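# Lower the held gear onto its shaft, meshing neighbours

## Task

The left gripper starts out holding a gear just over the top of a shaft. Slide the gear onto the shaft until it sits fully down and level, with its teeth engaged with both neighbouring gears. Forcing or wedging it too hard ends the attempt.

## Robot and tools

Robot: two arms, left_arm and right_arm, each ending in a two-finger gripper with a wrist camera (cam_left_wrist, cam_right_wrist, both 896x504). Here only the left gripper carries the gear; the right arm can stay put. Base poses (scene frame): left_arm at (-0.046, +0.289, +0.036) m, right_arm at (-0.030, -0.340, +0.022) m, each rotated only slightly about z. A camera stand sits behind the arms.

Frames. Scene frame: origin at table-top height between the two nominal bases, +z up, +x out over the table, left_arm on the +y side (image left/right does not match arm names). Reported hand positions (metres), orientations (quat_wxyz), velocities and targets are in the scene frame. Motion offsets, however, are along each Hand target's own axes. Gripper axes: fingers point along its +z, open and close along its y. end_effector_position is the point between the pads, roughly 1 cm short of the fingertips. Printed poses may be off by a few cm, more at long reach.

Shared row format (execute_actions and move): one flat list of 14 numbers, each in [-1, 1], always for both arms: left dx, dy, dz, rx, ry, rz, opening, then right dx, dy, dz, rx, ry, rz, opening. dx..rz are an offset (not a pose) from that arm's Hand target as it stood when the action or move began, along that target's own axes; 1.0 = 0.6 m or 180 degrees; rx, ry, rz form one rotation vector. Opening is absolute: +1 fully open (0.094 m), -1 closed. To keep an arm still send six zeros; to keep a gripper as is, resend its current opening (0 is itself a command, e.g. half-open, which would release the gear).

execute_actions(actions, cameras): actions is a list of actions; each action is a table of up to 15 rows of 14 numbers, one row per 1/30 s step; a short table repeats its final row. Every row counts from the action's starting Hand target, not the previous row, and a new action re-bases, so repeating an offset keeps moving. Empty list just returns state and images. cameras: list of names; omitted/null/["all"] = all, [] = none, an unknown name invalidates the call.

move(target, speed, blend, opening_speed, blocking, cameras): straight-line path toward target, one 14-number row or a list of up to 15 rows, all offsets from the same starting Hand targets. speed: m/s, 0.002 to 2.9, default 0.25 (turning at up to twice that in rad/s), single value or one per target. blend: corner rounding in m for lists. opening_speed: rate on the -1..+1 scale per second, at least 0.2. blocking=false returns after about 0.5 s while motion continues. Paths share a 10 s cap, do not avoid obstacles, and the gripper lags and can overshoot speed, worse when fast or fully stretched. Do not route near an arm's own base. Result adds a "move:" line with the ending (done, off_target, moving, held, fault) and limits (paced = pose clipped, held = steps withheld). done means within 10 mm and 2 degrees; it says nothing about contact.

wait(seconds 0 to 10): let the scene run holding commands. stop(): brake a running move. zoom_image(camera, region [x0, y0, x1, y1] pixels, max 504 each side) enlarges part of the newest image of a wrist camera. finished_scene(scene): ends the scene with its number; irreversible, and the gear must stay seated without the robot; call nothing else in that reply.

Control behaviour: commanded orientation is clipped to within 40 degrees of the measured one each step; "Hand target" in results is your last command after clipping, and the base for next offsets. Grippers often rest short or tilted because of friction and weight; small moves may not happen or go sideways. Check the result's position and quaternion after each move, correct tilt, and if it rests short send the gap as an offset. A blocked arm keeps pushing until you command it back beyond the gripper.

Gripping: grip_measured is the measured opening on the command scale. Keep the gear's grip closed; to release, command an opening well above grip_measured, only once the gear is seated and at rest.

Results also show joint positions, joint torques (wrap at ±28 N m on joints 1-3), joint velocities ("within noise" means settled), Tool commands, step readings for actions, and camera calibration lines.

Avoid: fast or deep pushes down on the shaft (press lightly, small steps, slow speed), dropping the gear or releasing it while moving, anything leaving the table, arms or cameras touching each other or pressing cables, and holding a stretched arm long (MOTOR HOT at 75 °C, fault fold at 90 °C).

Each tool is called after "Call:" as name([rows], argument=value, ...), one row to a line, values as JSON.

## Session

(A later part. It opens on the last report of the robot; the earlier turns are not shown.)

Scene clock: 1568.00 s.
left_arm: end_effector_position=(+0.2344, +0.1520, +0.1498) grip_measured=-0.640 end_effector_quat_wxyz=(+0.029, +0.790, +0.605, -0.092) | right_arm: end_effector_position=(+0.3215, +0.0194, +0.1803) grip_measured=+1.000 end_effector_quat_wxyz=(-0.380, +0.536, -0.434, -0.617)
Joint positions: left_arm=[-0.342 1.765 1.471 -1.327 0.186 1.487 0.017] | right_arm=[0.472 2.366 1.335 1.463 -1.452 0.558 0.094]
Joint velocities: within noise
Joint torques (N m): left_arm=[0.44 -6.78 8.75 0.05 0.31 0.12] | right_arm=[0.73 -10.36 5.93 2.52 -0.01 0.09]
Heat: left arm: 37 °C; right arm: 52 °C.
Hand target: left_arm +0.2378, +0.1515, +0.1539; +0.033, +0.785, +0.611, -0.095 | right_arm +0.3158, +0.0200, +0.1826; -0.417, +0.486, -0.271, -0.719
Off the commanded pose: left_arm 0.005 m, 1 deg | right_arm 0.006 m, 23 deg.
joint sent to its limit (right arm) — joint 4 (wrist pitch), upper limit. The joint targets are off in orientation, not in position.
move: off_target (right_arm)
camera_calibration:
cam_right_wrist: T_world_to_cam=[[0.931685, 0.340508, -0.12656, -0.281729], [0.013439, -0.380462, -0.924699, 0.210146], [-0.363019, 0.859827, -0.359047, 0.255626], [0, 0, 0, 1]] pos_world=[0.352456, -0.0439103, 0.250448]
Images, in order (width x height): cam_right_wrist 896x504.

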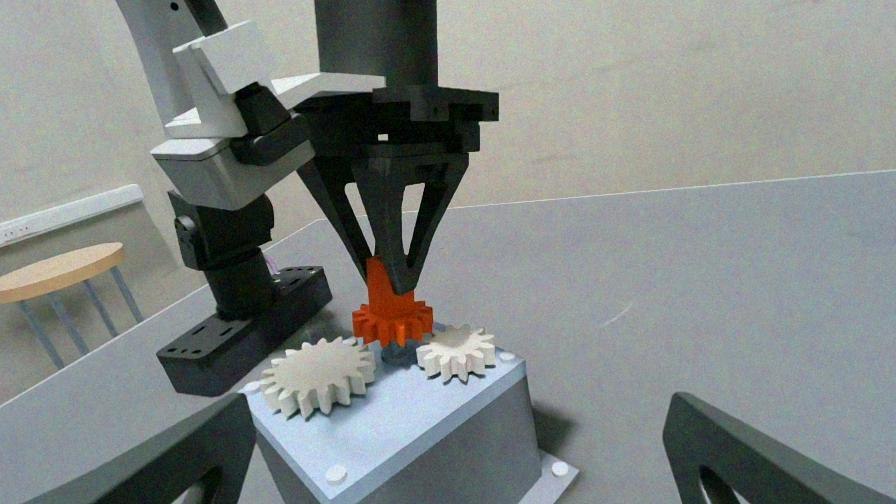

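Call:
execute_actions([
  [[0,0,0.006,0,0,0,-0.9,0,0,0,0,0,0,1]],
  [[0,0,0.005,0,0,0,-0.9,0,0,0,0,0,0,1]],
  [[0,0,0.004,0,0,0,-0.9,0,0,0,0,0,0,1]],
  [[0,0,0.004,0,0,0,-0.9,0,0,0,0,0,0,1]],
], cameras=["cam_right_wrist"])

Call:
zoom_image(camera="cam_right_wrist", region=[405, 305, 465, 365])

Scene clock: 1581.40 s.
left_arm: end_effector_position=(+0.2343, +0.1519, +0.1463) grip_measured=-0.640 end_effector_quat_wxyz=(+0.028, +0.788, +0.608, -0.093) | right_arm: end_effector_position=(+0.3215, +0.0194, +0.1803) grip_measured=+1.000 end_effector_quat_wxyz=(-0.380, +0.536, -0.434, -0.617)
Joint positions: left_arm=[-0.342 1.767 1.459 -1.314 0.187 1.48 0.017] | right_arm=[0.472 2.366 1.335 1.463 -1.452 0.558 0.094]
Joint velocities: within noise
Joint torques (N m): left_arm=[-0.21 -6.72 5.82 0.39 0.3 0.11] | right_arm=[0.72 -10.3 6.02 2.54 0.01 0.06]
Heat: left arm: 39 °C; right arm: 52 °C.
Hand target: left_arm +0.2367, +0.1495, +0.1429; +0.033, +0.785, +0.611, -0.095 | right_arm +0.3158, +0.0200, +0.1826; -0.417, +0.486, -0.271, -0.719
Off the commanded pose: left_arm 0.005 m, 1 deg | right_arm 0.006 m, 23 deg.
joint sent to its limit (right arm) — joint 4 (wrist pitch), upper limit. The joint targets are off in orientation, not in position.
Step readings (end_effector_position of left_arm | right_arm):
0: (+0.2342, +0.1521, +0.1498) | (+0.3215, +0.0194, +0.1803)
1: (+0.2342, +0.1521, +0.1498) | (+0.3215, +0.0194, +0.1803)
2: (+0.2342, +0.1521, +0.1498) | (+0.3215, +0.0194, +0.1803)
4: (+0.2342, +0.1521, +0.1498) | (+0.3215, +0.0194, +0.1803)
8: (+0.2342, +0.1521, +0.1498) | (+0.3215, +0.0194, +0.1803)
15: (+0.2342, +0.1521, +0.1498) | (+0.3215, +0.0194, +0.1803)
16: (+0.2343, +0.1521, +0.1498) | (+0.3215, +0.0194, +0.1803)
17: (+0.2343, +0.1521, +0.1498) | (+0.3215, +0.0194, +0.1803)
19: (+0.2343, +0.1521, +0.1498) | (+0.3215, +0.0194, +0.1803)
23: (+0.2343, +0.1521, +0.1498) | (+0.3215, +0.0194, +0.1803)
30: (+0.2343, +0.1521, +0.1498) | (+0.3215, +0.0194, +0.1803)
31: (+0.2344, +0.1520, +0.1498) | (+0.3215, +0.0194, +0.1803)
32: (+0.2345, +0.1520, +0.1498) | (+0.3215, +0.0194, +0.1803)
34: (+0.2348, +0.1519, +0.1498) | (+0.3215, +0.0194, +0.1803)
38: (+0.2351, +0.1518, +0.1498) | (+0.3215, +0.0194, +0.1803)
45: (+0.2351, +0.1518, +0.1498) | (+0.3215, +0.0194, +0.1803)
46: (+0.2351, +0.1518, +0.1495) | (+0.3215, +0.0194, +0.1803)
47: (+0.2348, +0.1519, +0.1488) | (+0.3215, +0.0194, +0.1803)
49: (+0.2341, +0.1520, +0.1470) | (+0.3215, +0.0194, +0.1803)
53: (+0.2343, +0.1519, +0.1463) | (+0.3215, +0.0194, +0.1803)
60: (+0.2343, +0.1519, +0.1463) | (+0.3215, +0.0194, +0.1803)
camera_calibration:
cam_right_wrist: T_world_to_cam=[[0.931685, 0.340508, -0.12656, -0.281729], [0.013439, -0.380462, -0.924699, 0.210146], [-0.363019, 0.859827, -0.359047, 0.255626], [0, 0, 0, 1]] pos_world=[0.352456, -0.0439103, 0.250448]
Images, in order (width x height): cam_right_wrist 896x504.

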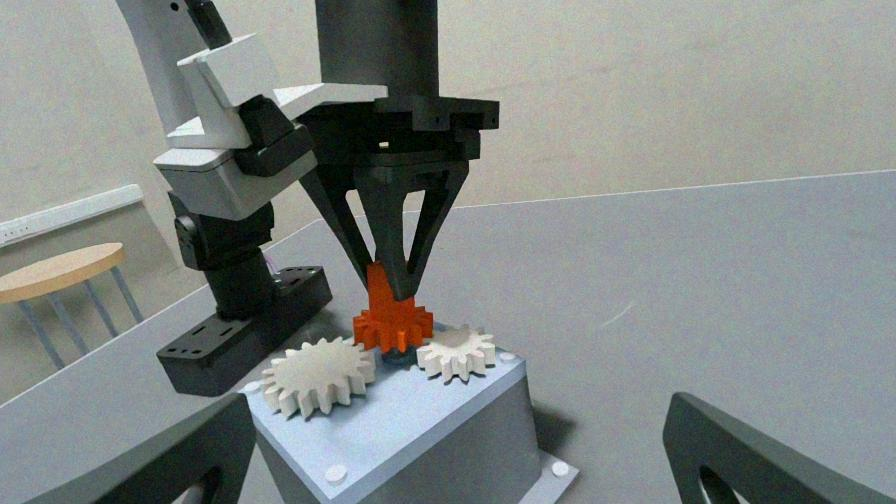

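Scaled by 8.400 from the camera's 896x504 image, which has a finer 1280x720 frame.

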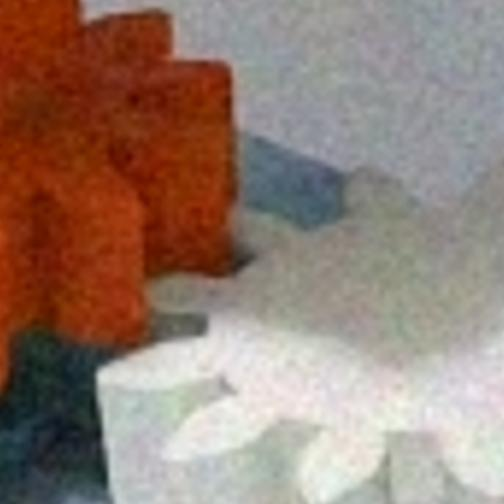

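Call:
execute_actions([
  [[0,0,0.002,0,0,0,-0.9,0,0,0,0,0,0,1]],
], cameras=["cam_left_wrist"])

Call:
zoom_image(camera="cam_left_wrist", region=[380, 220, 540, 380])

Scene clock: 1588.57 s.
left_arm: end_effector_position=(+0.2343, +0.1519, +0.1452) grip_measured=-0.640 end_effector_quat_wxyz=(+0.028, +0.788, +0.609, -0.092) | right_arm: end_effector_position=(+0.3215, +0.0194, +0.1803) grip_measured=+1.000 end_effector_quat_wxyz=(-0.380, +0.535, -0.434, -0.617)
Joint positions: left_arm=[-0.342 1.767 1.455 -1.309 0.187 1.479 0.017] | right_arm=[0.472 2.366 1.335 1.463 -1.452 0.558 0.094]
Joint velocities: within noise
Joint torques (N m): left_arm=[-0.29 -6.89 5.68 0.38 0.32 0.12] | right_arm=[0.7 -10.4 6 2.54 -0.01 0.09]
Heat: left arm: 39 °C; right arm: 52 °C.
Hand target: left_arm +0.2365, +0.1493, +0.1417; +0.033, +0.785, +0.611, -0.095 | right_arm +0.3158, +0.0200, +0.1826; -0.417, +0.486, -0.271, -0.719
Off the commanded pose: left_arm 0.005 m, 1 deg | right_arm 0.006 m, 23 deg.
joint sent to its limit (right arm) — joint 4 (wrist pitch), upper limit. The joint targets are off in orientation, not in position.
Step readings (end_effector_position of left_arm | right_arm):
0: (+0.2343, +0.1519, +0.1463) | (+0.3215, +0.0194, +0.1803)
1: (+0.2342, +0.1519, +0.1461) | (+0.3215, +0.0194, +0.1803)
2: (+0.2341, +0.1520, +0.1458) | (+0.3215, +0.0194, +0.1803)
4: (+0.2342, +0.1520, +0.1454) | (+0.3215, +0.0194, +0.1803)
8: (+0.2343, +0.1519, +0.1452) | (+0.3215, +0.0194, +0.1803)
15: (+0.2343, +0.1519, +0.1452) | (+0.3215, +0.0194, +0.1803)
camera_calibration:
cam_left_wrist: T_world_to_cam=[[-0.956435, 0.286234, 0.0574608, 0.176187], [0.291103, 0.920096, 0.262072, -0.209271], [0.0221445, 0.267382, -0.963336, 0.180795], [0, 0, 0, 1]] pos_world=[0.225427, 0.0937777, 0.218887]
Images, in order (width x height): cam_left_wrist 896x504.

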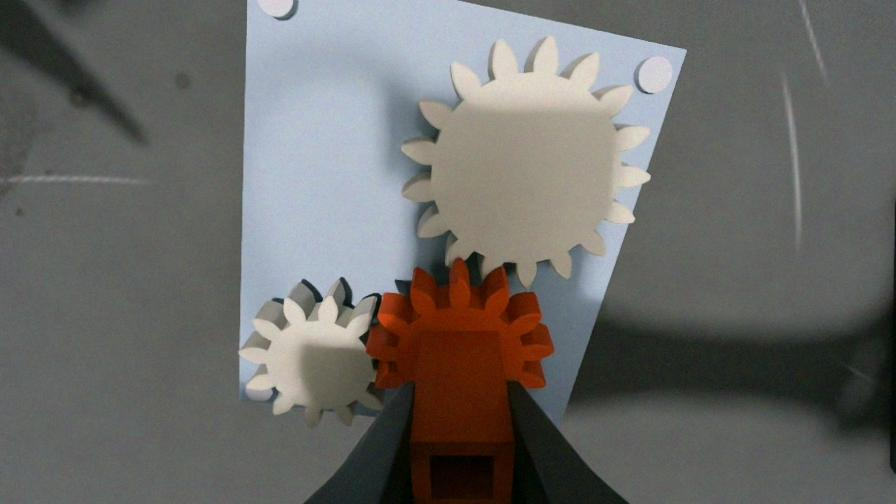

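Scaled by 3.150 from the camera's 896x504 image, which has a finer 1280x720 frame.

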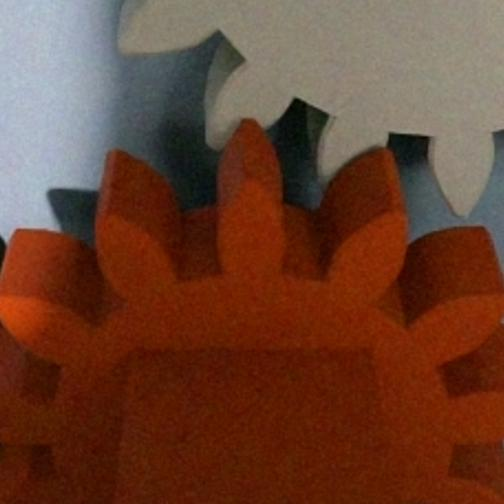

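Call:
move([
  [0,0,-0.002,0,0,0.012,-0.9,0,0,0,0,0,0,1],
], speed=0.05, cameras=["cam_left_wrist"])

Call:
zoom_image(camera="cam_left_wrist", region=[380, 220, 540, 380])

Scene clock: 1608.00 s.
left_arm: end_effector_position=(+0.2343, +0.1519, +0.1452) grip_measured=-0.640 end_effector_quat_wxyz=(+0.029, +0.794, +0.601, -0.092) | right_arm: end_effector_position=(+0.3215, +0.0194, +0.1803) grip_measured=+1.000 end_effector_quat_wxyz=(-0.380, +0.536, -0.434, -0.617)
Joint positions: left_arm=[-0.342 1.767 1.455 -1.309 0.187 1.499 0.017] | right_arm=[0.472 2.366 1.335 1.463 -1.452 0.557 0.094]
Joint velocities: within noise
Joint torques (N m): left_arm=[-0.13 -6.87 6.23 0.34 0.29 0.29] | right_arm=[0.65 -10.35 5.98 2.54 -0.02 0.05]
Heat: left arm: 38 °C; right arm: 51 °C.
Hand target: left_arm +0.2366, +0.1496, +0.1428; +0.035, +0.797, +0.596, -0.095 | right_arm +0.3158, +0.0200, +0.1826; -0.417, +0.486, -0.271, -0.719
Off the commanded pose: left_arm 0.004 m, 1 deg | right_arm 0.006 m, 23 deg.
joint sent to its limit (right arm) — joint 4 (wrist pitch), upper limit. The joint targets are off in orientation, not in position.
move: off_target (right_arm)
camera_calibration:
cam_left_wrist: T_world_to_cam=[[-0.950726, 0.305328, 0.0538044, 0.172453], [0.308532, 0.91472, 0.26095, -0.2124], [0.0304593, 0.264692, -0.963852, 0.179324], [0, 0, 0, 1]] pos_world=[0.224026, 0.0941663, 0.218989]
Images, in order (width x height): cam_left_wrist 896x504.

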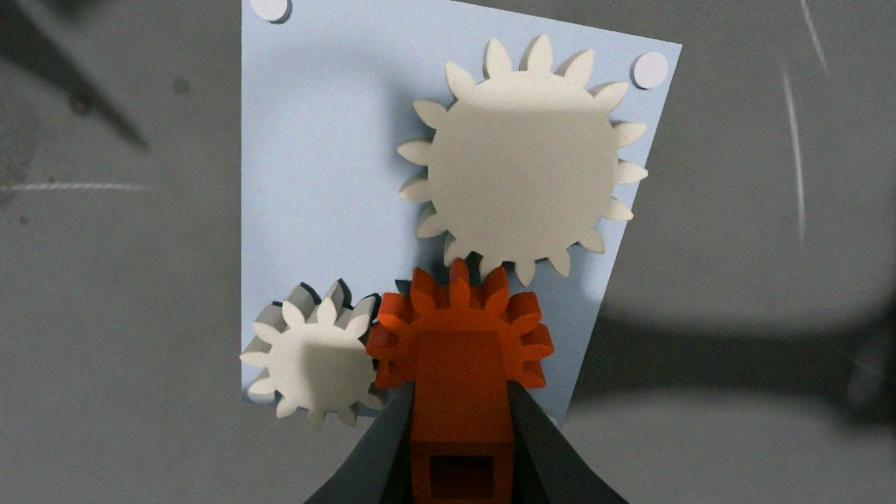

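Scaled by 3.150 from the camera's 896x504 image, which has a finer 1280x720 frame.

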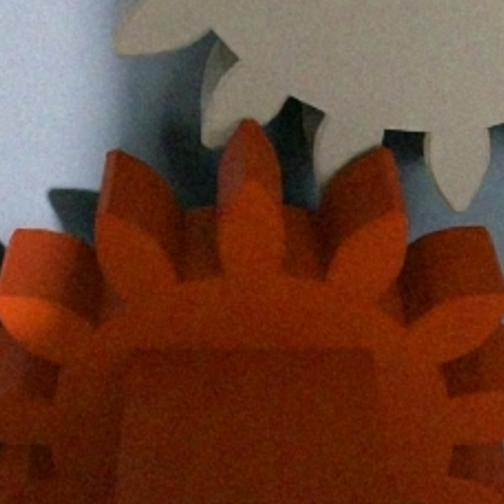

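Call:
move(target=[-0.0025,-0.002,0.009,-0.0148,0.0194,0.003,-0.9,0,0,0,0,0,0,1], speed=0.03, cameras=["cam_left_wrist"])

Call:
zoom_image(camera="cam_left_wrist", region=[380, 220, 540, 380])

Scene clock: 1616.87 s.
left_arm: end_effector_position=(+0.2331, +0.1496, +0.1452) grip_measured=-0.640 end_effector_quat_wxyz=(+0.036, +0.799, +0.597, -0.065) | right_arm: end_effector_position=(+0.3215, +0.0194, +0.1803) grip_measured=+1.000 end_effector_quat_wxyz=(-0.380, +0.536, -0.434, -0.617)
Joint positions: left_arm=[-0.372 1.728 1.414 -1.264 0.148 1.477 0.017] | right_arm=[0.472 2.366 1.335 1.463 -1.452 0.557 0.094]
Joint velocities: within noise
Joint torques (N m): left_arm=[-1.32 -7.12 4.14 0.7 0.02 0.12] | right_arm=[0.79 -10.4 6.02 2.54 -0.03 0.06]
Heat: left arm: 38 °C; right arm: 51 °C.
Hand target: left_arm +0.2345, +0.1476, +0.1379; +0.036, +0.801, +0.595, -0.056 | right_arm +0.3158, +0.0200, +0.1826; -0.417, +0.486, -0.271, -0.719
Off the commanded pose: left_arm 0.008 m, 1 deg | right_arm 0.006 m, 23 deg.
joint sent to its limit (right arm) — joint 4 (wrist pitch), upper limit. The joint targets are off in orientation, not in position.
move: off_target (right_arm)
camera_calibration:
cam_left_wrist: T_world_to_cam=[[-0.949517, 0.313516, 0.0112284, 0.176743], [0.302542, 0.90564, 0.297129, -0.212443], [0.0829856, 0.285525, -0.954771, 0.163259], [0, 0, 0, 1]] pos_world=[0.218546, 0.0903701, 0.217014]
Images, in order (width x height): cam_left_wrist 896x504.

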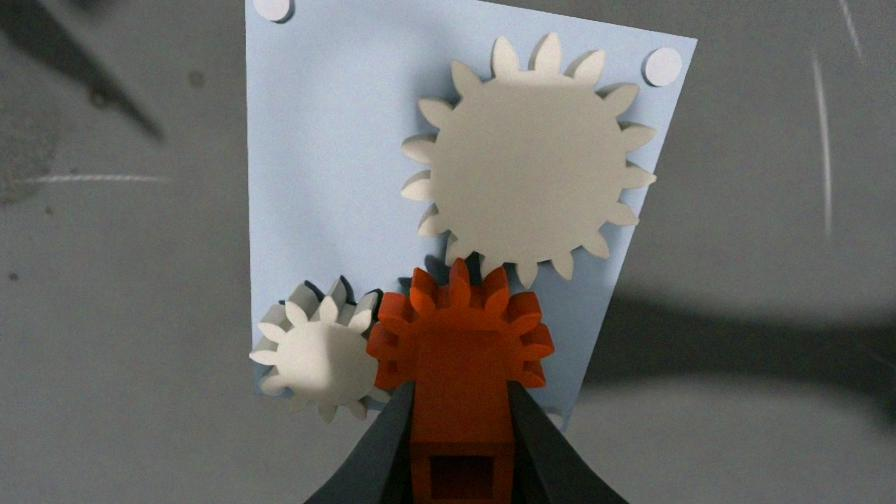

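Scaled by 3.150 from the camera's 896x504 image, which has a finer 1280x720 frame.

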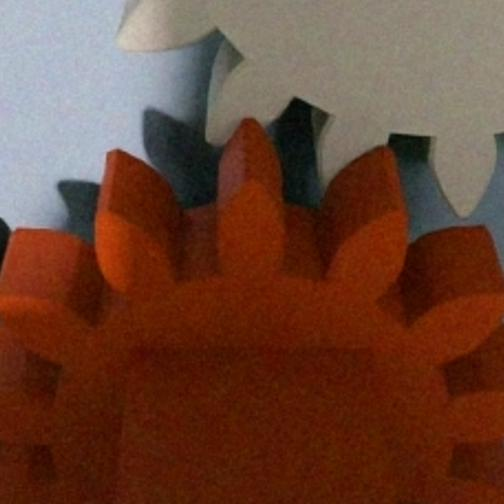

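Call:
execute_actions([
  [[0,0,0,0,0,0.006,-0.9,0,0,0,0,0,0,1]],
], cameras=["cam_right_wrist"])

Call:
zoom_image(camera="cam_right_wrist", region=[340, 290, 470, 390])

Scene clock: 1625.57 s.
left_arm: end_effector_position=(+0.2331, +0.1497, +0.1451) grip_measured=-0.640 end_effector_quat_wxyz=(+0.036, +0.799, +0.597, -0.065) | right_arm: end_effector_position=(+0.3215, +0.0194, +0.1803) grip_measured=+1.000 end_effector_quat_wxyz=(-0.380, +0.536, -0.434, -0.617)
Joint positions: left_arm=[-0.372 1.728 1.414 -1.264 0.148 1.477 0.017] | right_arm=[0.472 2.366 1.335 1.463 -1.452 0.558 0.094]
Joint velocities: within noise
Joint torques (N m): left_arm=[-1.4 -7.12 4.1 0.7 0.01 0.28] | right_arm=[0.73 -10.29 6.02 2.55 -0.01 0.06]
Heat: left arm: 37 °C; right arm: 51 °C.
Hand target: left_arm +0.2345, +0.1476, +0.1379; +0.036, +0.807, +0.587, -0.056 | right_arm +0.3158, +0.0200, +0.1826; -0.417, +0.486, -0.271, -0.719
Off the commanded pose: left_arm 0.008 m, 2 deg | right_arm 0.006 m, 23 deg.
joint sent to its limit (right arm) — joint 4 (wrist pitch), upper limit. The joint targets are off in orientation, not in position.
Step readings (end_effector_position of left_arm | right_arm):
0: (+0.2331, +0.1497, +0.1451) | (+0.3215, +0.0194, +0.1803)
1: (+0.2331, +0.1497, +0.1451) | (+0.3215, +0.0194, +0.1803)
2: (+0.2331, +0.1497, +0.1451) | (+0.3215, +0.0194, +0.1803)
4: (+0.2331, +0.1497, +0.1451) | (+0.3215, +0.0194, +0.1803)
8: (+0.2331, +0.1497, +0.1451) | (+0.3215, +0.0194, +0.1803)
15: (+0.2331, +0.1497, +0.1451) | (+0.3215, +0.0194, +0.1803)
camera_calibration:
cam_right_wrist: T_world_to_cam=[[0.931685, 0.340508, -0.12656, -0.281729], [0.013439, -0.380462, -0.924699, 0.210146], [-0.363019, 0.859827, -0.359047, 0.255626], [0, 0, 0, 1]] pos_world=[0.352456, -0.0439103, 0.250448]
Images, in order (width x height): cam_right_wrist 896x504.

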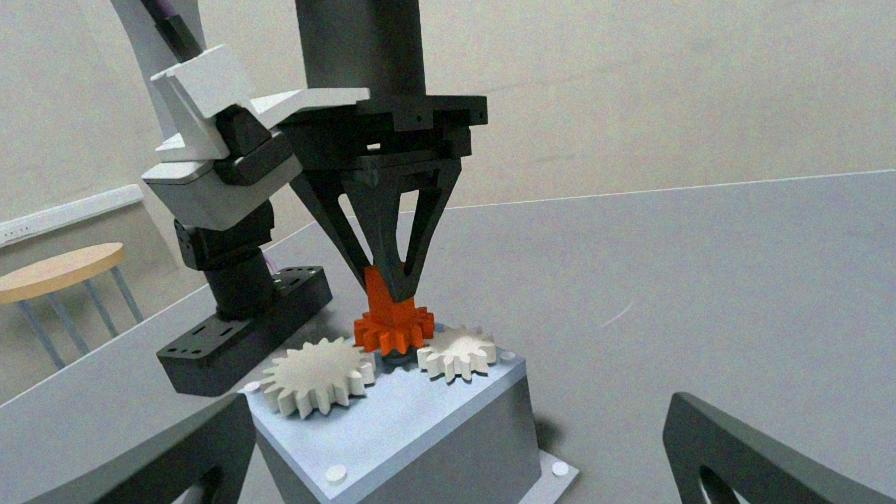

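Scaled by 3.877 from the camera's 896x504 image, which has a finer 1280x720 frame.

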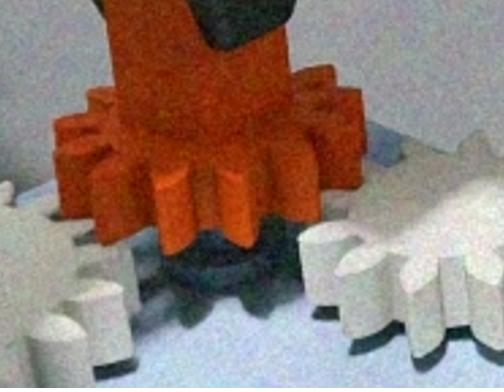

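Call:
execute_actions([
  [[0.002,0,-0.003,0,0,0.006,-0.9,0,0,0,0,0,0,1]],
  [[0,0,0,0,0,0.006,-0.9,0,0,0,0,0,0,1]],
  [[0,0,0,0,0,0.006,-0.9,0,0,0,0,0,0,1]],
  [[0,0,0.0,0,0,0.006,-0.9,0,0,0,0,0,0,1]],
], cameras=["cam_left_wrist"])

Call:
zoom_image(camera="cam_left_wrist", region=[380, 220, 540, 380])

Scene clock: 1638.47 s.
left_arm: end_effector_position=(+0.2331, +0.1497, +0.1451) grip_measured=-0.640 end_effector_quat_wxyz=(+0.038, +0.822, +0.565, -0.063) | right_arm: end_effector_position=(+0.3215, +0.0194, +0.1803) grip_measured=+1.000 end_effector_quat_wxyz=(-0.380, +0.535, -0.434, -0.617)
Joint positions: left_arm=[-0.372 1.728 1.414 -1.264 0.148 1.556 0.017] | right_arm=[0.472 2.366 1.335 1.463 -1.452 0.558 0.094]
Joint velocities: within noise
Joint torques (N m): left_arm=[-1.02 -7.12 4.68 0.62 0.02 0.29] | right_arm=[0.76 -10.37 6.06 2.52 -0.04 0.08]
Heat: left arm: 37 °C; right arm: 50 °C.
Hand target: left_arm +0.2349, +0.1490, +0.1395; +0.038, +0.828, +0.556, -0.054 | right_arm +0.3158, +0.0200, +0.1826; -0.417, +0.486, -0.271, -0.719
Off the commanded pose: left_arm 0.006 m, 2 deg | right_arm 0.006 m, 23 deg.
joint sent to its limit (right arm) — joint 4 (wrist pitch), upper limit. The joint targets are off in orientation, not in position.
Step readings (end_effector_position of left_arm | right_arm):
0: (+0.2331, +0.1497, +0.1451) | (+0.3215, +0.0194, +0.1803)
1: (+0.2331, +0.1497, +0.1451) | (+0.3215, +0.0194, +0.1803)
2: (+0.2331, +0.1497, +0.1451) | (+0.3215, +0.0194, +0.1803)
4: (+0.2331, +0.1497, +0.1451) | (+0.3215, +0.0194, +0.1803)
8: (+0.2331, +0.1497, +0.1451) | (+0.3215, +0.0194, +0.1803)
15: (+0.2331, +0.1497, +0.1451) | (+0.3215, +0.0194, +0.1803)
16: (+0.2331, +0.1497, +0.1451) | (+0.3215, +0.0194, +0.1803)
17: (+0.2331, +0.1497, +0.1451) | (+0.3215, +0.0194, +0.1803)
19: (+0.2331, +0.1497, +0.1451) | (+0.3215, +0.0194, +0.1803)
23: (+0.2331, +0.1497, +0.1451) | (+0.3215, +0.0194, +0.1803)
30: (+0.2331, +0.1497, +0.1451) | (+0.3215, +0.0194, +0.1803)
31: (+0.2331, +0.1497, +0.1451) | (+0.3215, +0.0194, +0.1803)
32: (+0.2331, +0.1497, +0.1451) | (+0.3215, +0.0194, +0.1803)
34: (+0.2331, +0.1497, +0.1451) | (+0.3215, +0.0194, +0.1803)
38: (+0.2331, +0.1497, +0.1451) | (+0.3215, +0.0194, +0.1803)
45: (+0.2331, +0.1497, +0.1451) | (+0.3215, +0.0194, +0.1803)
46: (+0.2331, +0.1497, +0.1451) | (+0.3215, +0.0194, +0.1803)
47: (+0.2331, +0.1497, +0.1451) | (+0.3215, +0.0194, +0.1803)
49: (+0.2331, +0.1497, +0.1451) | (+0.3215, +0.0194, +0.1803)
53: (+0.2331, +0.1497, +0.1451) | (+0.3215, +0.0194, +0.1803)
60: (+0.2331, +0.1497, +0.1451) | (+0.3215, +0.0194, +0.1803)
camera_calibration:
cam_left_wrist: T_world_to_cam=[[-0.922217, 0.386672, -0.000438104, 0.161071], [0.369128, 0.880712, 0.2968, -0.224165], [0.11515, 0.273552, -0.95494, 0.15762], [0, 0, 0, 1]] pos_world=[0.213138, 0.0920261, 0.21712]
Images, in order (width x height): cam_left_wrist 896x504.

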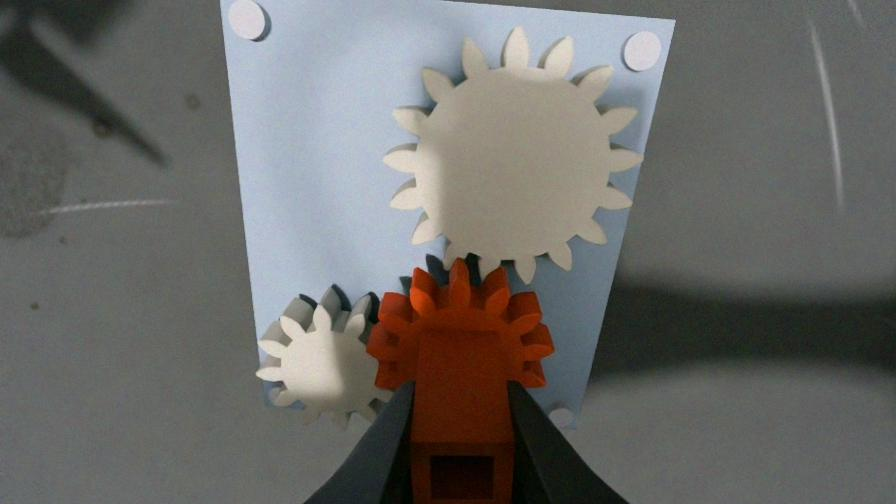

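Scaled by 3.150 from the camera's 896x504 image, which has a finer 1280x720 frame.

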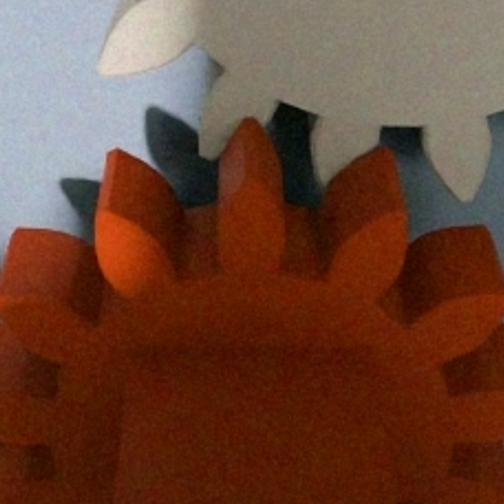

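Call:
execute_actions([
  [[0.003,0,0.005,0,0,0.004,-0.9,0,0,0,0,0,0,1]],
  [[0,0,0.003,0,0,-0.01,-0.9,0,0,0,0,0,0,1]],
  [[0,0,0.0,0.005,0,-0.005,-0.9,0,0,0,0,0,0,1]],
  [[0,0,0.0,-0.01,0,0.012,-0.9,0,0,0,0,0,0,1]],
  [[0,0,0.0,0.005,0,0,-0.9,0,0,0,0,0,0,1]],
], cameras=["cam_right_wrist"])

Call:
zoom_image(camera="cam_right_wrist", region=[340, 290, 470, 390])

Scene clock: 1653.47 s.
left_arm: end_effector_position=(+0.2325, +0.1499, +0.1451) grip_measured=-0.640 end_effector_quat_wxyz=(+0.047, +0.824, +0.562, -0.058) | right_arm: end_effector_position=(+0.3215, +0.0194, +0.1803) grip_measured=+1.000 end_effector_quat_wxyz=(-0.380, +0.535, -0.434, -0.617)
Joint positions: left_arm=[-0.372 1.707 1.39 -1.24 0.148 1.563 0.017] | right_arm=[0.472 2.366 1.335 1.463 -1.452 0.558 0.094]
Joint velocities: within noise
Joint torques (N m): left_arm=[-0.68 -5.05 5.15 0.6 0 0.29] | right_arm=[0.81 -10.44 5.96 2.51 -0.01 0.05]
Heat: left arm: 36 °C; right arm: 50 °C.
Hand target: left_arm +0.2354, +0.1500, +0.1346; +0.038, +0.829, +0.555, -0.054 | right_arm +0.3158, +0.0200, +0.1826; -0.417, +0.486, -0.271, -0.719
Off the commanded pose: left_arm 0.011 m, 1 deg | right_arm 0.006 m, 23 deg.
joint sent to its limit (right arm) — joint 4 (wrist pitch), upper limit. The joint targets are off in orientation, not in position.
Step readings (end_effector_position of left_arm | right_arm):
0: (+0.2331, +0.1497, +0.1451) | (+0.3215, +0.0194, +0.1803)
1: (+0.2330, +0.1497, +0.1450) | (+0.3215, +0.0194, +0.1803)
2: (+0.2329, +0.1498, +0.1451) | (+0.3215, +0.0194, +0.1803)
4: (+0.2329, +0.1498, +0.1451) | (+0.3215, +0.0194, +0.1803)
8: (+0.2329, +0.1498, +0.1450) | (+0.3215, +0.0194, +0.1803)
15: (+0.2329, +0.1498, +0.1450) | (+0.3215, +0.0194, +0.1803)
16: (+0.2329, +0.1498, +0.1450) | (+0.3215, +0.0194, +0.1803)
17: (+0.2329, +0.1498, +0.1450) | (+0.3215, +0.0194, +0.1803)
19: (+0.2328, +0.1498, +0.1450) | (+0.3215, +0.0194, +0.1803)
23: (+0.2328, +0.1498, +0.1450) | (+0.3215, +0.0194, +0.1803)
30: (+0.2328, +0.1498, +0.1450) | (+0.3215, +0.0194, +0.1803)
31: (+0.2328, +0.1498, +0.1450) | (+0.3215, +0.0194, +0.1803)
32: (+0.2328, +0.1498, +0.1450) | (+0.3215, +0.0194, +0.1803)
34: (+0.2328, +0.1498, +0.1450) | (+0.3215, +0.0194, +0.1803)
38: (+0.2328, +0.1498, +0.1450) | (+0.3215, +0.0194, +0.1803)
45: (+0.2328, +0.1498, +0.1450) | (+0.3215, +0.0194, +0.1803)
46: (+0.2327, +0.1499, +0.1449) | (+0.3215, +0.0194, +0.1803)
47: (+0.2326, +0.1499, +0.1450) | (+0.3215, +0.0194, +0.1803)
49: (+0.2325, +0.1500, +0.1450) | (+0.3215, +0.0194, +0.1803)
53: (+0.2325, +0.1499, +0.1451) | (+0.3215, +0.0194, +0.1803)
60: (+0.2325, +0.1499, +0.1451) | (+0.3215, +0.0194, +0.1803)
61: (+0.2325, +0.1499, +0.1451) | (+0.3215, +0.0194, +0.1803)
62: (+0.2325, +0.1499, +0.1451) | (+0.3215, +0.0194, +0.1803)
64: (+0.2325, +0.1499, +0.1451) | (+0.3215, +0.0194, +0.1803)
68: (+0.2325, +0.1499, +0.1451) | (+0.3215, +0.0194, +0.1803)
75: (+0.2325, +0.1499, +0.1451) | (+0.3215, +0.0194, +0.1803)
camera_calibration:
cam_right_wrist: T_world_to_cam=[[0.931623, 0.340542, -0.126929, -0.281614], [0.0131337, -0.380574, -0.924657, 0.210238], [-0.36319, 0.859764, -0.359024, 0.255678], [0, 0, 0, 1]] pos_world=[0.352456, -0.0439103, 0.250448]
Images, in order (width x height): cam_right_wrist 896x504.

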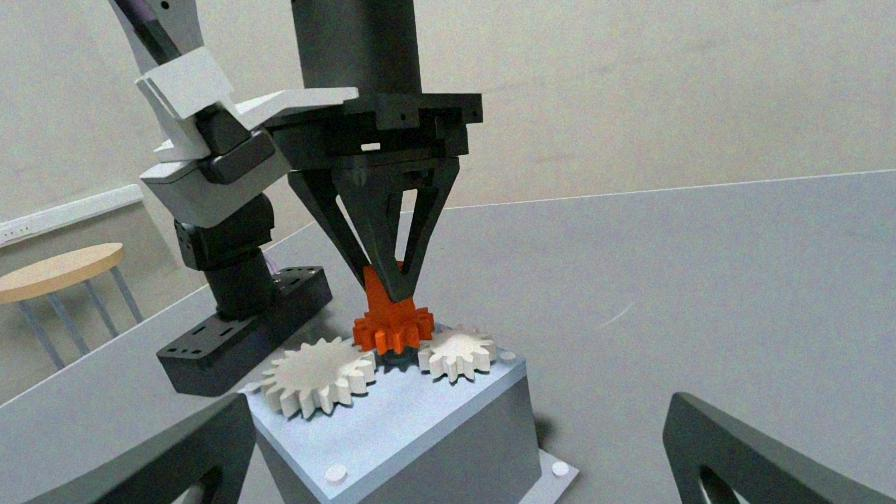

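Scaled by 3.877 from the camera's 896x504 image, which has a finer 1280x720 frame.

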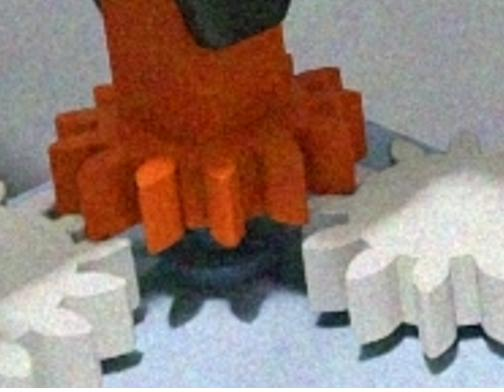

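Call:
move(target=[0.0028,0.0018,-0.016,0.0123,-0.0211,0,-0.9,0,0,0,0,0,0,1], speed=0.05, cameras=[])

Call:
move(target=[0,0,0,0,0,0.016,-0.9,0,0,0,0,0,0,1], speed=0.1, cameras=["cam_left_wrist","cam_right_wrist"])

Call:
zoom_image(camera="cam_left_wrist", region=[380, 220, 540, 380])

Call:
zoom_image(camera="cam_right_wrist", region=[340, 290, 470, 390])

Scene clock: 1672.77 s.
left_arm: end_effector_position=(+0.2343, +0.1512, +0.1444) grip_measured=-0.640 end_effector_quat_wxyz=(+0.043, +0.826, +0.555, -0.091) | right_arm: end_effector_position=(+0.3214, +0.0194, +0.1803) grip_measured=+1.000 end_effector_quat_wxyz=(-0.380, +0.536, -0.434, -0.617)
Joint positions: left_arm=[-0.338 1.757 1.438 -1.292 0.198 1.615 0.017] | right_arm=[0.472 2.366 1.335 1.463 -1.452 0.558 0.094]
Joint velocities: within noise
Joint torques (N m): left_arm=[0.25 -6.02 7.95 0.1 0.22 0.32] | right_arm=[0.81 -10.35 6.01 2.51 0.01 0.06]
Heat: left arm: 36 °C; right arm: 50 °C.
Hand target: left_arm +0.2375, +0.1523, +0.1438; +0.041, +0.827, +0.553, -0.093 | right_arm +0.3158, +0.0200, +0.1826; -0.416, +0.486, -0.271, -0.719
Off the commanded pose: left_arm 0.003 m, 0 deg | right_arm 0.006 m, 23 deg.
joint sent to its limit (right arm) — joint 4 (wrist pitch), upper limit. The joint targets are off in orientation, not in position.
move: off_target (right_arm)
No camera images: "cameras" was empty.

Scene clock: 1673.77 s.
left_arm: end_effector_position=(+0.2340, +0.1513, +0.1444) grip_measured=-0.640 end_effector_quat_wxyz=(+0.045, +0.839, +0.534, -0.091) | right_arm: end_effector_position=(+0.3214, +0.0194, +0.1803) grip_measured=+1.000 end_effector_quat_wxyz=(-0.380, +0.536, -0.434, -0.617)
Joint positions: left_arm=[-0.338 1.757 1.438 -1.293 0.198 1.665 0.017] | right_arm=[0.472 2.366 1.335 1.463 -1.452 0.557 0.094]
Joint velocities: within noise
Joint torques (N m): left_arm=[0.28 -6.11 7.82 0.12 0.17 0.29] | right_arm=[0.73 -10.43 6.05 2.53 -0.01 0.07]
Heat: left arm: 36 °C; right arm: 50 °C.
Hand target: left_arm +0.2375, +0.1524, +0.1438; +0.043, +0.841, +0.532, -0.091 | right_arm +0.3158, +0.0200, +0.1826; -0.417, +0.486, -0.271, -0.719
Off the commanded pose: left_arm 0.004 m, 0 deg | right_arm 0.006 m, 23 deg.
joint sent to its limit (right arm) — joint 4 (wrist pitch), upper limit. The joint targets are off in orientation, not in position.
move: off_target (right_arm)
camera_calibration:
cam_left_wrist: T_world_to_cam=[[-0.892017, 0.451874, 0.0107687, 0.142703], [0.440507, 0.863744, 0.244745, -0.232391], [0.101292, 0.22306, -0.969528, 0.169332], [0, 0, 0, 1]] pos_world=[0.212511, 0.0984715, 0.219512]
cam_right_wrist: T_world_to_cam=[[0.931607, 0.34085, -0.126213, -0.281681], [0.0139373, -0.380493, -0.924679, 0.209965], [-0.3632, 0.859678, -0.35922, 0.25569], [0, 0, 0, 1]] pos_world=[0.352356, -0.0439106, 0.250447]

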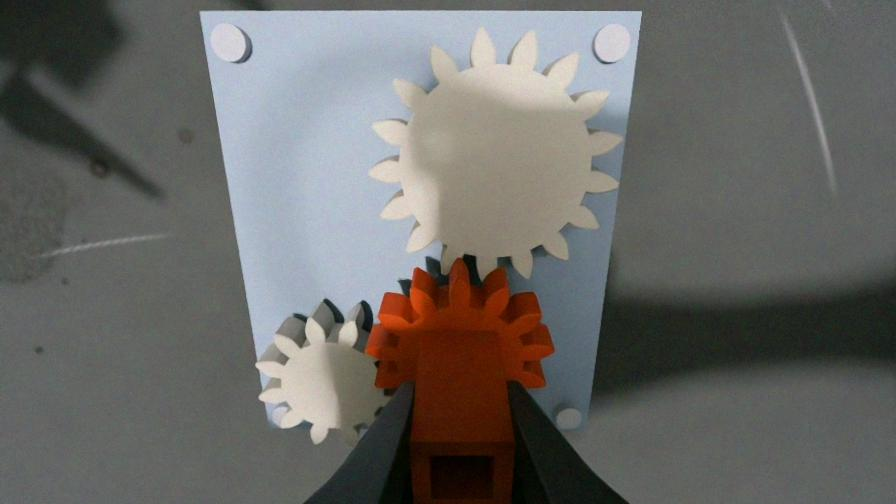

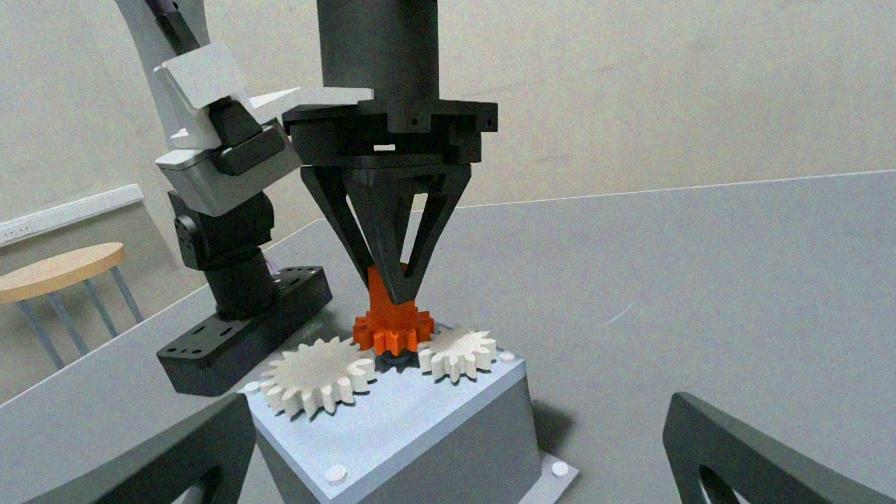

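Scaled by 3.150 from the camera's 896x504 image, which has a finer 1280x720 frame.

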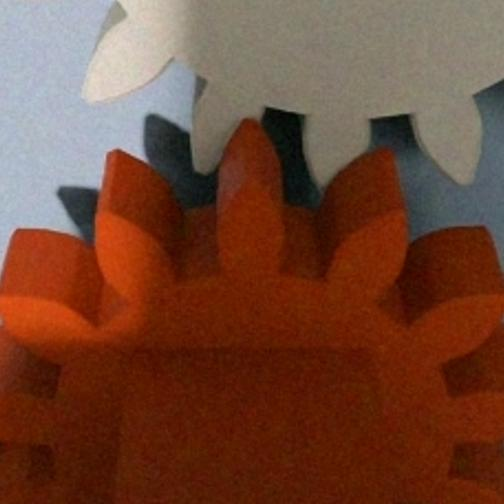

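Scaled by 3.877 from the camera's 896x504 image, which has a finer 1280x720 frame.

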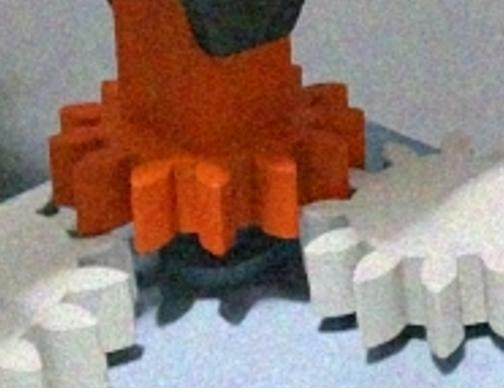

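Call:
execute_actions([
  [[0,0,-0.004,0.002,-0.004,0,-0.9,0,0,0,0,0,0,1]],
  [[0,0,-0.003,0.0,0,0,-0.9,0,0,0,0,0,0,1]],
  [[0,0,0,0.0,0,0.012,-0.9,0,0,0,0,0,0,1]],
], cameras=["cam_left_wrist"])

Call:
zoom_image(camera="cam_left_wrist", region=[380, 220, 540, 380])

Scene clock: 1686.03 s.
left_arm: end_effector_position=(+0.2345, +0.1523, +0.1445) grip_measured=-0.640 end_effector_quat_wxyz=(+0.043, +0.850, +0.517, -0.096) | right_arm: end_effector_position=(+0.3214, +0.0194, +0.1803) grip_measured=+1.000 end_effector_quat_wxyz=(-0.380, +0.536, -0.434, -0.617)
Joint positions: left_arm=[-0.331 1.77 1.454 -1.309 0.205 1.713 0.017] | right_arm=[0.472 2.366 1.335 1.463 -1.452 0.558 0.094]
Joint velocities: within noise
Joint torques (N m): left_arm=[0.36 -6.68 8.54 0 0.24 0.3] | right_arm=[0.81 -10.28 6.01 2.52 -0.02 0.07]
Heat: left arm: 38 °C; right arm: 49 °C.
Hand target: left_arm +0.2379, +0.1531, +0.1480; +0.045, +0.850, +0.515, -0.098 | right_arm +0.3158, +0.0200, +0.1826; -0.417, +0.486, -0.271, -0.719
Off the commanded pose: left_arm 0.005 m, 0 deg | right_arm 0.006 m, 23 deg.
joint sent to its limit (right arm) — joint 4 (wrist pitch), upper limit. The joint targets are off in orientation, not in position.
Step readings (end_effector_position of left_arm | right_arm):
0: (+0.2340, +0.1513, +0.1444) | (+0.3214, +0.0194, +0.1803)
1: (+0.2341, +0.1517, +0.1446) | (+0.3214, +0.0194, +0.1803)
2: (+0.2345, +0.1521, +0.1445) | (+0.3214, +0.0194, +0.1803)
4: (+0.2348, +0.1522, +0.1444) | (+0.3214, +0.0194, +0.1803)
8: (+0.2348, +0.1522, +0.1443) | (+0.3214, +0.0194, +0.1803)
15: (+0.2348, +0.1522, +0.1444) | (+0.3214, +0.0194, +0.1803)
16: (+0.2348, +0.1522, +0.1446) | (+0.3214, +0.0194, +0.1803)
17: (+0.2347, +0.1522, +0.1445) | (+0.3214, +0.0194, +0.1803)
19: (+0.2348, +0.1522, +0.1444) | (+0.3214, +0.0194, +0.1803)
23: (+0.2347, +0.1523, +0.1444) | (+0.3214, +0.0194, +0.1803)
30: (+0.2347, +0.1523, +0.1445) | (+0.3214, +0.0194, +0.1803)
31: (+0.2347, +0.1523, +0.1445) | (+0.3214, +0.0194, +0.1803)
32: (+0.2347, +0.1523, +0.1445) | (+0.3214, +0.0194, +0.1803)
34: (+0.2347, +0.1523, +0.1445) | (+0.3214, +0.0194, +0.1803)
38: (+0.2346, +0.1523, +0.1445) | (+0.3214, +0.0194, +0.1803)
45: (+0.2345, +0.1523, +0.1445) | (+0.3214, +0.0194, +0.1803)
camera_calibration:
cam_left_wrist: T_world_to_cam=[[-0.872824, 0.487804, 0.0149938, 0.132155], [0.477171, 0.846546, 0.23594, -0.238142], [0.1024, 0.213089, -0.971652, 0.170744], [0, 0, 0, 1]] pos_world=[0.211498, 0.100749, 0.220109]
Images, in order (width x height): cam_left_wrist 896x504.

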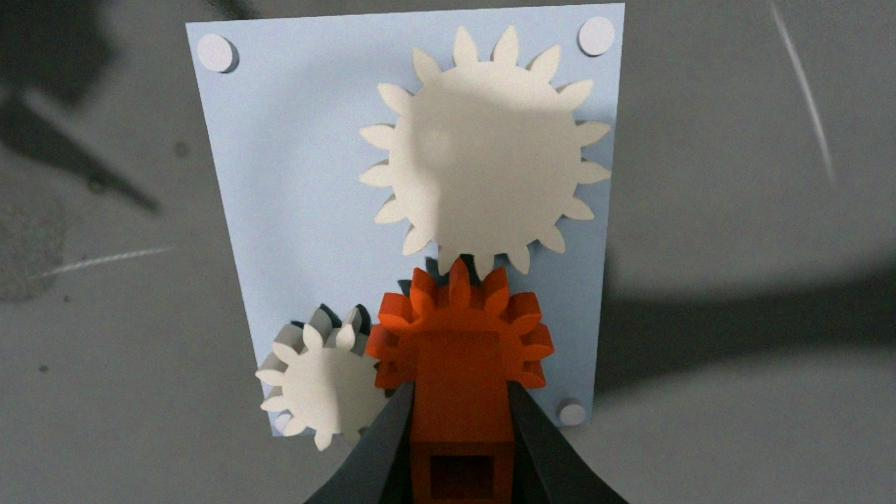

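Scaled by 3.150 from the camera's 896x504 image, which has a finer 1280x720 frame.

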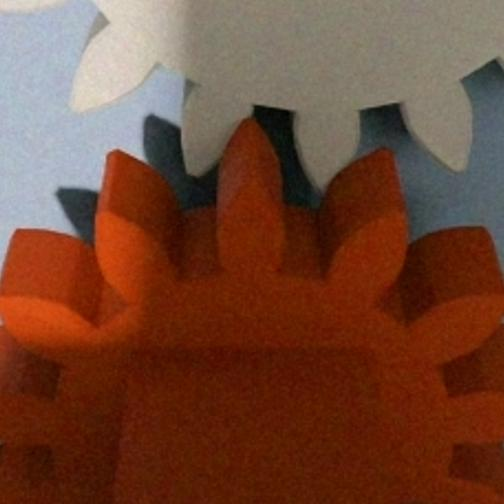

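Call:
move(target=[-0.0032,-0.0018,0.014,-0.0115,0.0248,0.0,-0.9,0,0,0,0,0,0,1], speed=0.03, cameras=["cam_left_wrist"])

Call:
zoom_image(camera="cam_left_wrist", region=[380, 220, 540, 380])

Scene clock: 1699.27 s.
left_arm: end_effector_position=(+0.2329, +0.1507, +0.1364) grip_measured=-0.640 end_effector_quat_wxyz=(+0.032, +0.852, +0.518, -0.070) | right_arm: end_effector_position=(+0.3214, +0.0194, +0.1803) grip_measured=+1.000 end_effector_quat_wxyz=(-0.380, +0.536, -0.434, -0.617)
Joint positions: left_arm=[-0.368 1.753 1.408 -1.259 0.15 1.674 0.017] | right_arm=[0.472 2.366 1.335 1.463 -1.452 0.558 0.094]
Joint velocities: within noise
Joint torques (N m): left_arm=[-0.79 -9.36 5.45 0.44 0.02 0.11] | right_arm=[0.75 -10.29 6.02 2.51 -0.02 0.08]
Heat: left arm: 38 °C; right arm: 49 °C.
Hand target: left_arm +0.2351, +0.1504, +0.1402; +0.041, +0.853, +0.518, -0.055 | right_arm +0.3158, +0.0200, +0.1826; -0.416, +0.486, -0.271, -0.719
Off the commanded pose: left_arm 0.004 m, 2 deg | right_arm 0.006 m, 23 deg.
joint sent to its limit (right arm) — joint 4 (wrist pitch), upper limit. The joint targets are off in orientation, not in position.
move: off_target (right_arm)
camera_calibration:
cam_left_wrist: T_world_to_cam=[[-0.873224, 0.487254, 0.00799637, 0.132834], [0.468147, 0.834198, 0.291465, -0.237708], [0.135347, 0.258258, -0.956548, 0.146771], [0, 0, 0, 1]] pos_world=[0.207411, 0.0956668, 0.208615]
Images, in order (width x height): cam_left_wrist 896x504.

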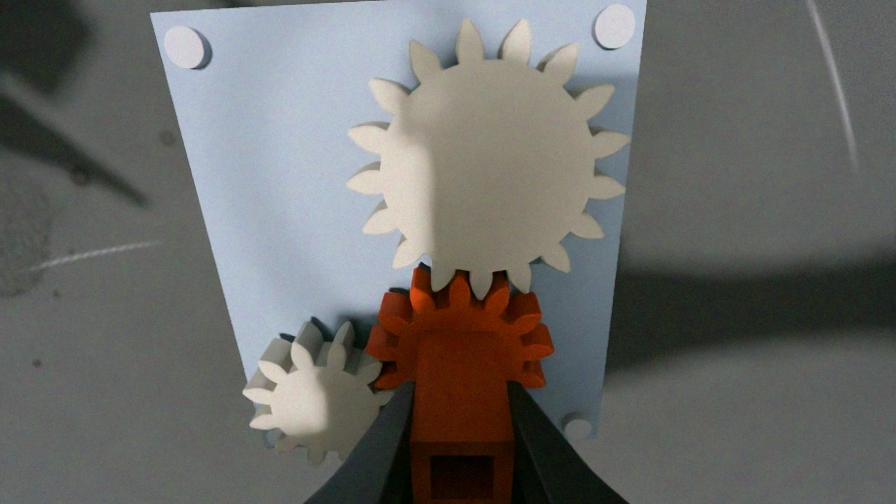

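Scaled by 3.150 from the camera's 896x504 image, which has a finer 1280x720 frame.

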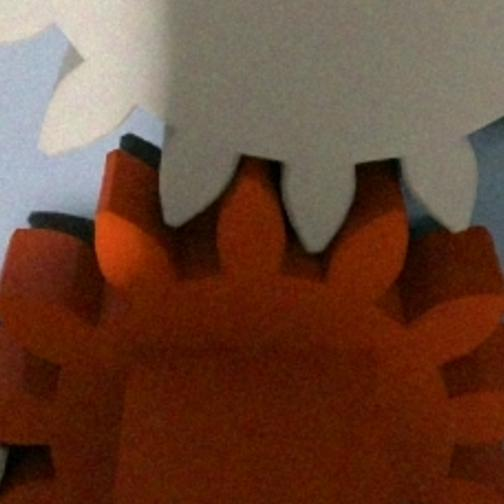

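Meshed, z .1364. Seat it.

Call:
execute_actions([
  [[0,0,0.005,-0.002,0.003,0,-0.9,0,0,0,0,0,0,1]],
  [[0,0,0.004,0,0,0,-0.9,0,0,0,0,0,0,1]],
  [[0,0,0.003,0,0,0,-0.9,0,0,0,0,0,0,1]],
], cameras=["cam_right_wrist"])

Call:
zoom_image(camera="cam_right_wrist", region=[340, 290, 470, 390])

Scene clock: 1706.33 s.
left_arm: end_effector_position=(+0.2323, +0.1503, +0.1359) grip_measured=-0.640 end_effector_quat_wxyz=(+0.037, +0.851, +0.520, -0.061) | right_arm: end_effector_position=(+0.3214, +0.0194, +0.1803) grip_measured=+1.000 end_effector_quat_wxyz=(-0.380, +0.536, -0.434, -0.617)
Joint positions: left_arm=[-0.374 1.734 1.385 -1.235 0.141 1.662 0.017] | right_arm=[0.472 2.366 1.335 1.463 -1.452 0.558 0.094]
Joint velocities: within noise
Joint torques (N m): left_arm=[-0.85 -7.94 4.64 0.62 0.04 0.13] | right_arm=[0.7 -10.32 6.02 2.53 -0.03 0.06]
Heat: left arm: 38 °C; right arm: 49 °C.
Hand target: left_arm +0.2348, +0.1495, +0.1330; +0.041, +0.853, +0.518, -0.049 | right_arm +0.3158, +0.0200, +0.1826; -0.417, +0.486, -0.271, -0.719
Off the commanded pose: left_arm 0.004 m, 1 deg | right_arm 0.006 m, 23 deg.
joint sent to its limit (right arm) — joint 4 (wrist pitch), upper limit. The joint targets are off in orientation, not in position.
Step readings (end_effector_position of left_arm | right_arm):
0: (+0.2329, +0.1507, +0.1363) | (+0.3214, +0.0194, +0.1803)
1: (+0.2328, +0.1504, +0.1361) | (+0.3214, +0.0194, +0.1803)
2: (+0.2324, +0.1501, +0.1361) | (+0.3214, +0.0194, +0.1803)
4: (+0.2323, +0.1501, +0.1361) | (+0.3214, +0.0194, +0.1803)
8: (+0.2326, +0.1505, +0.1361) | (+0.3214, +0.0194, +0.1803)
15: (+0.2326, +0.1505, +0.1361) | (+0.3214, +0.0194, +0.1803)
16: (+0.2325, +0.1506, +0.1360) | (+0.3214, +0.0194, +0.1803)
17: (+0.2324, +0.1505, +0.1360) | (+0.3214, +0.0194, +0.1803)
19: (+0.2324, +0.1505, +0.1360) | (+0.3214, +0.0194, +0.1803)
23: (+0.2324, +0.1505, +0.1360) | (+0.3214, +0.0194, +0.1803)
30: (+0.2325, +0.1505, +0.1360) | (+0.3214, +0.0194, +0.1803)
31: (+0.2323, +0.1505, +0.1358) | (+0.3214, +0.0194, +0.1803)
32: (+0.2323, +0.1505, +0.1359) | (+0.3214, +0.0194, +0.1803)
34: (+0.2322, +0.1504, +0.1358) | (+0.3214, +0.0194, +0.1803)
38: (+0.2322, +0.1504, +0.1359) | (+0.3214, +0.0194, +0.1803)
45: (+0.2323, +0.1503, +0.1359) | (+0.3214, +0.0194, +0.1803)
camera_calibration:
cam_right_wrist: T_world_to_cam=[[0.931574, 0.340806, -0.126574, -0.281674], [0.0135792, -0.380535, -0.924667, 0.210085], [-0.363297, 0.859677, -0.359124, 0.255737], [0, 0, 0, 1]] pos_world=[0.352456, -0.0439106, 0.250448]
Images, in order (width x height): cam_right_wrist 896x504.

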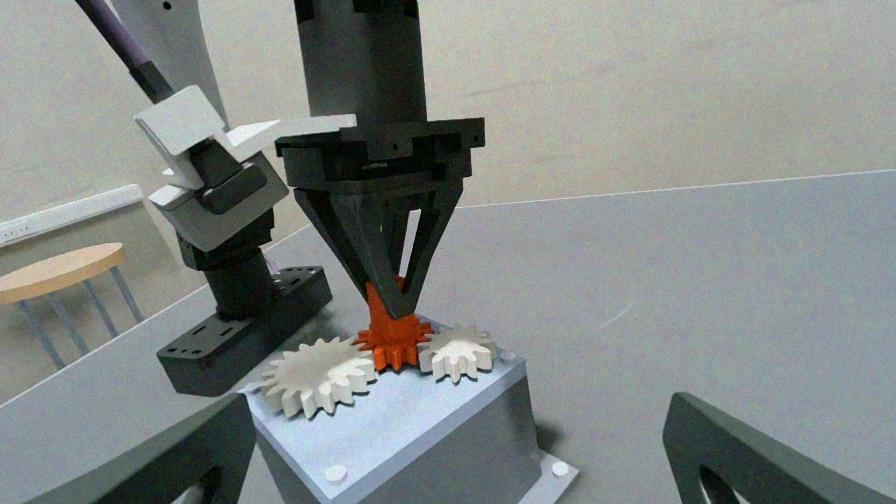

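Scaled by 3.877 from the camera's 896x504 image, which has a finer 1280x720 frame.

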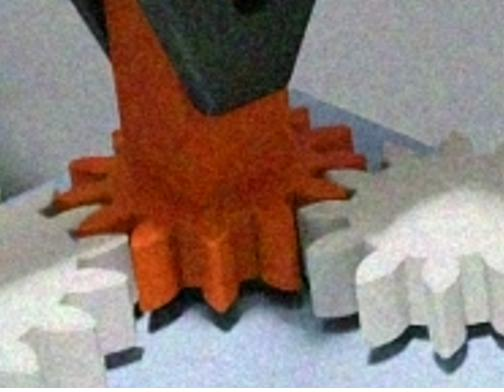

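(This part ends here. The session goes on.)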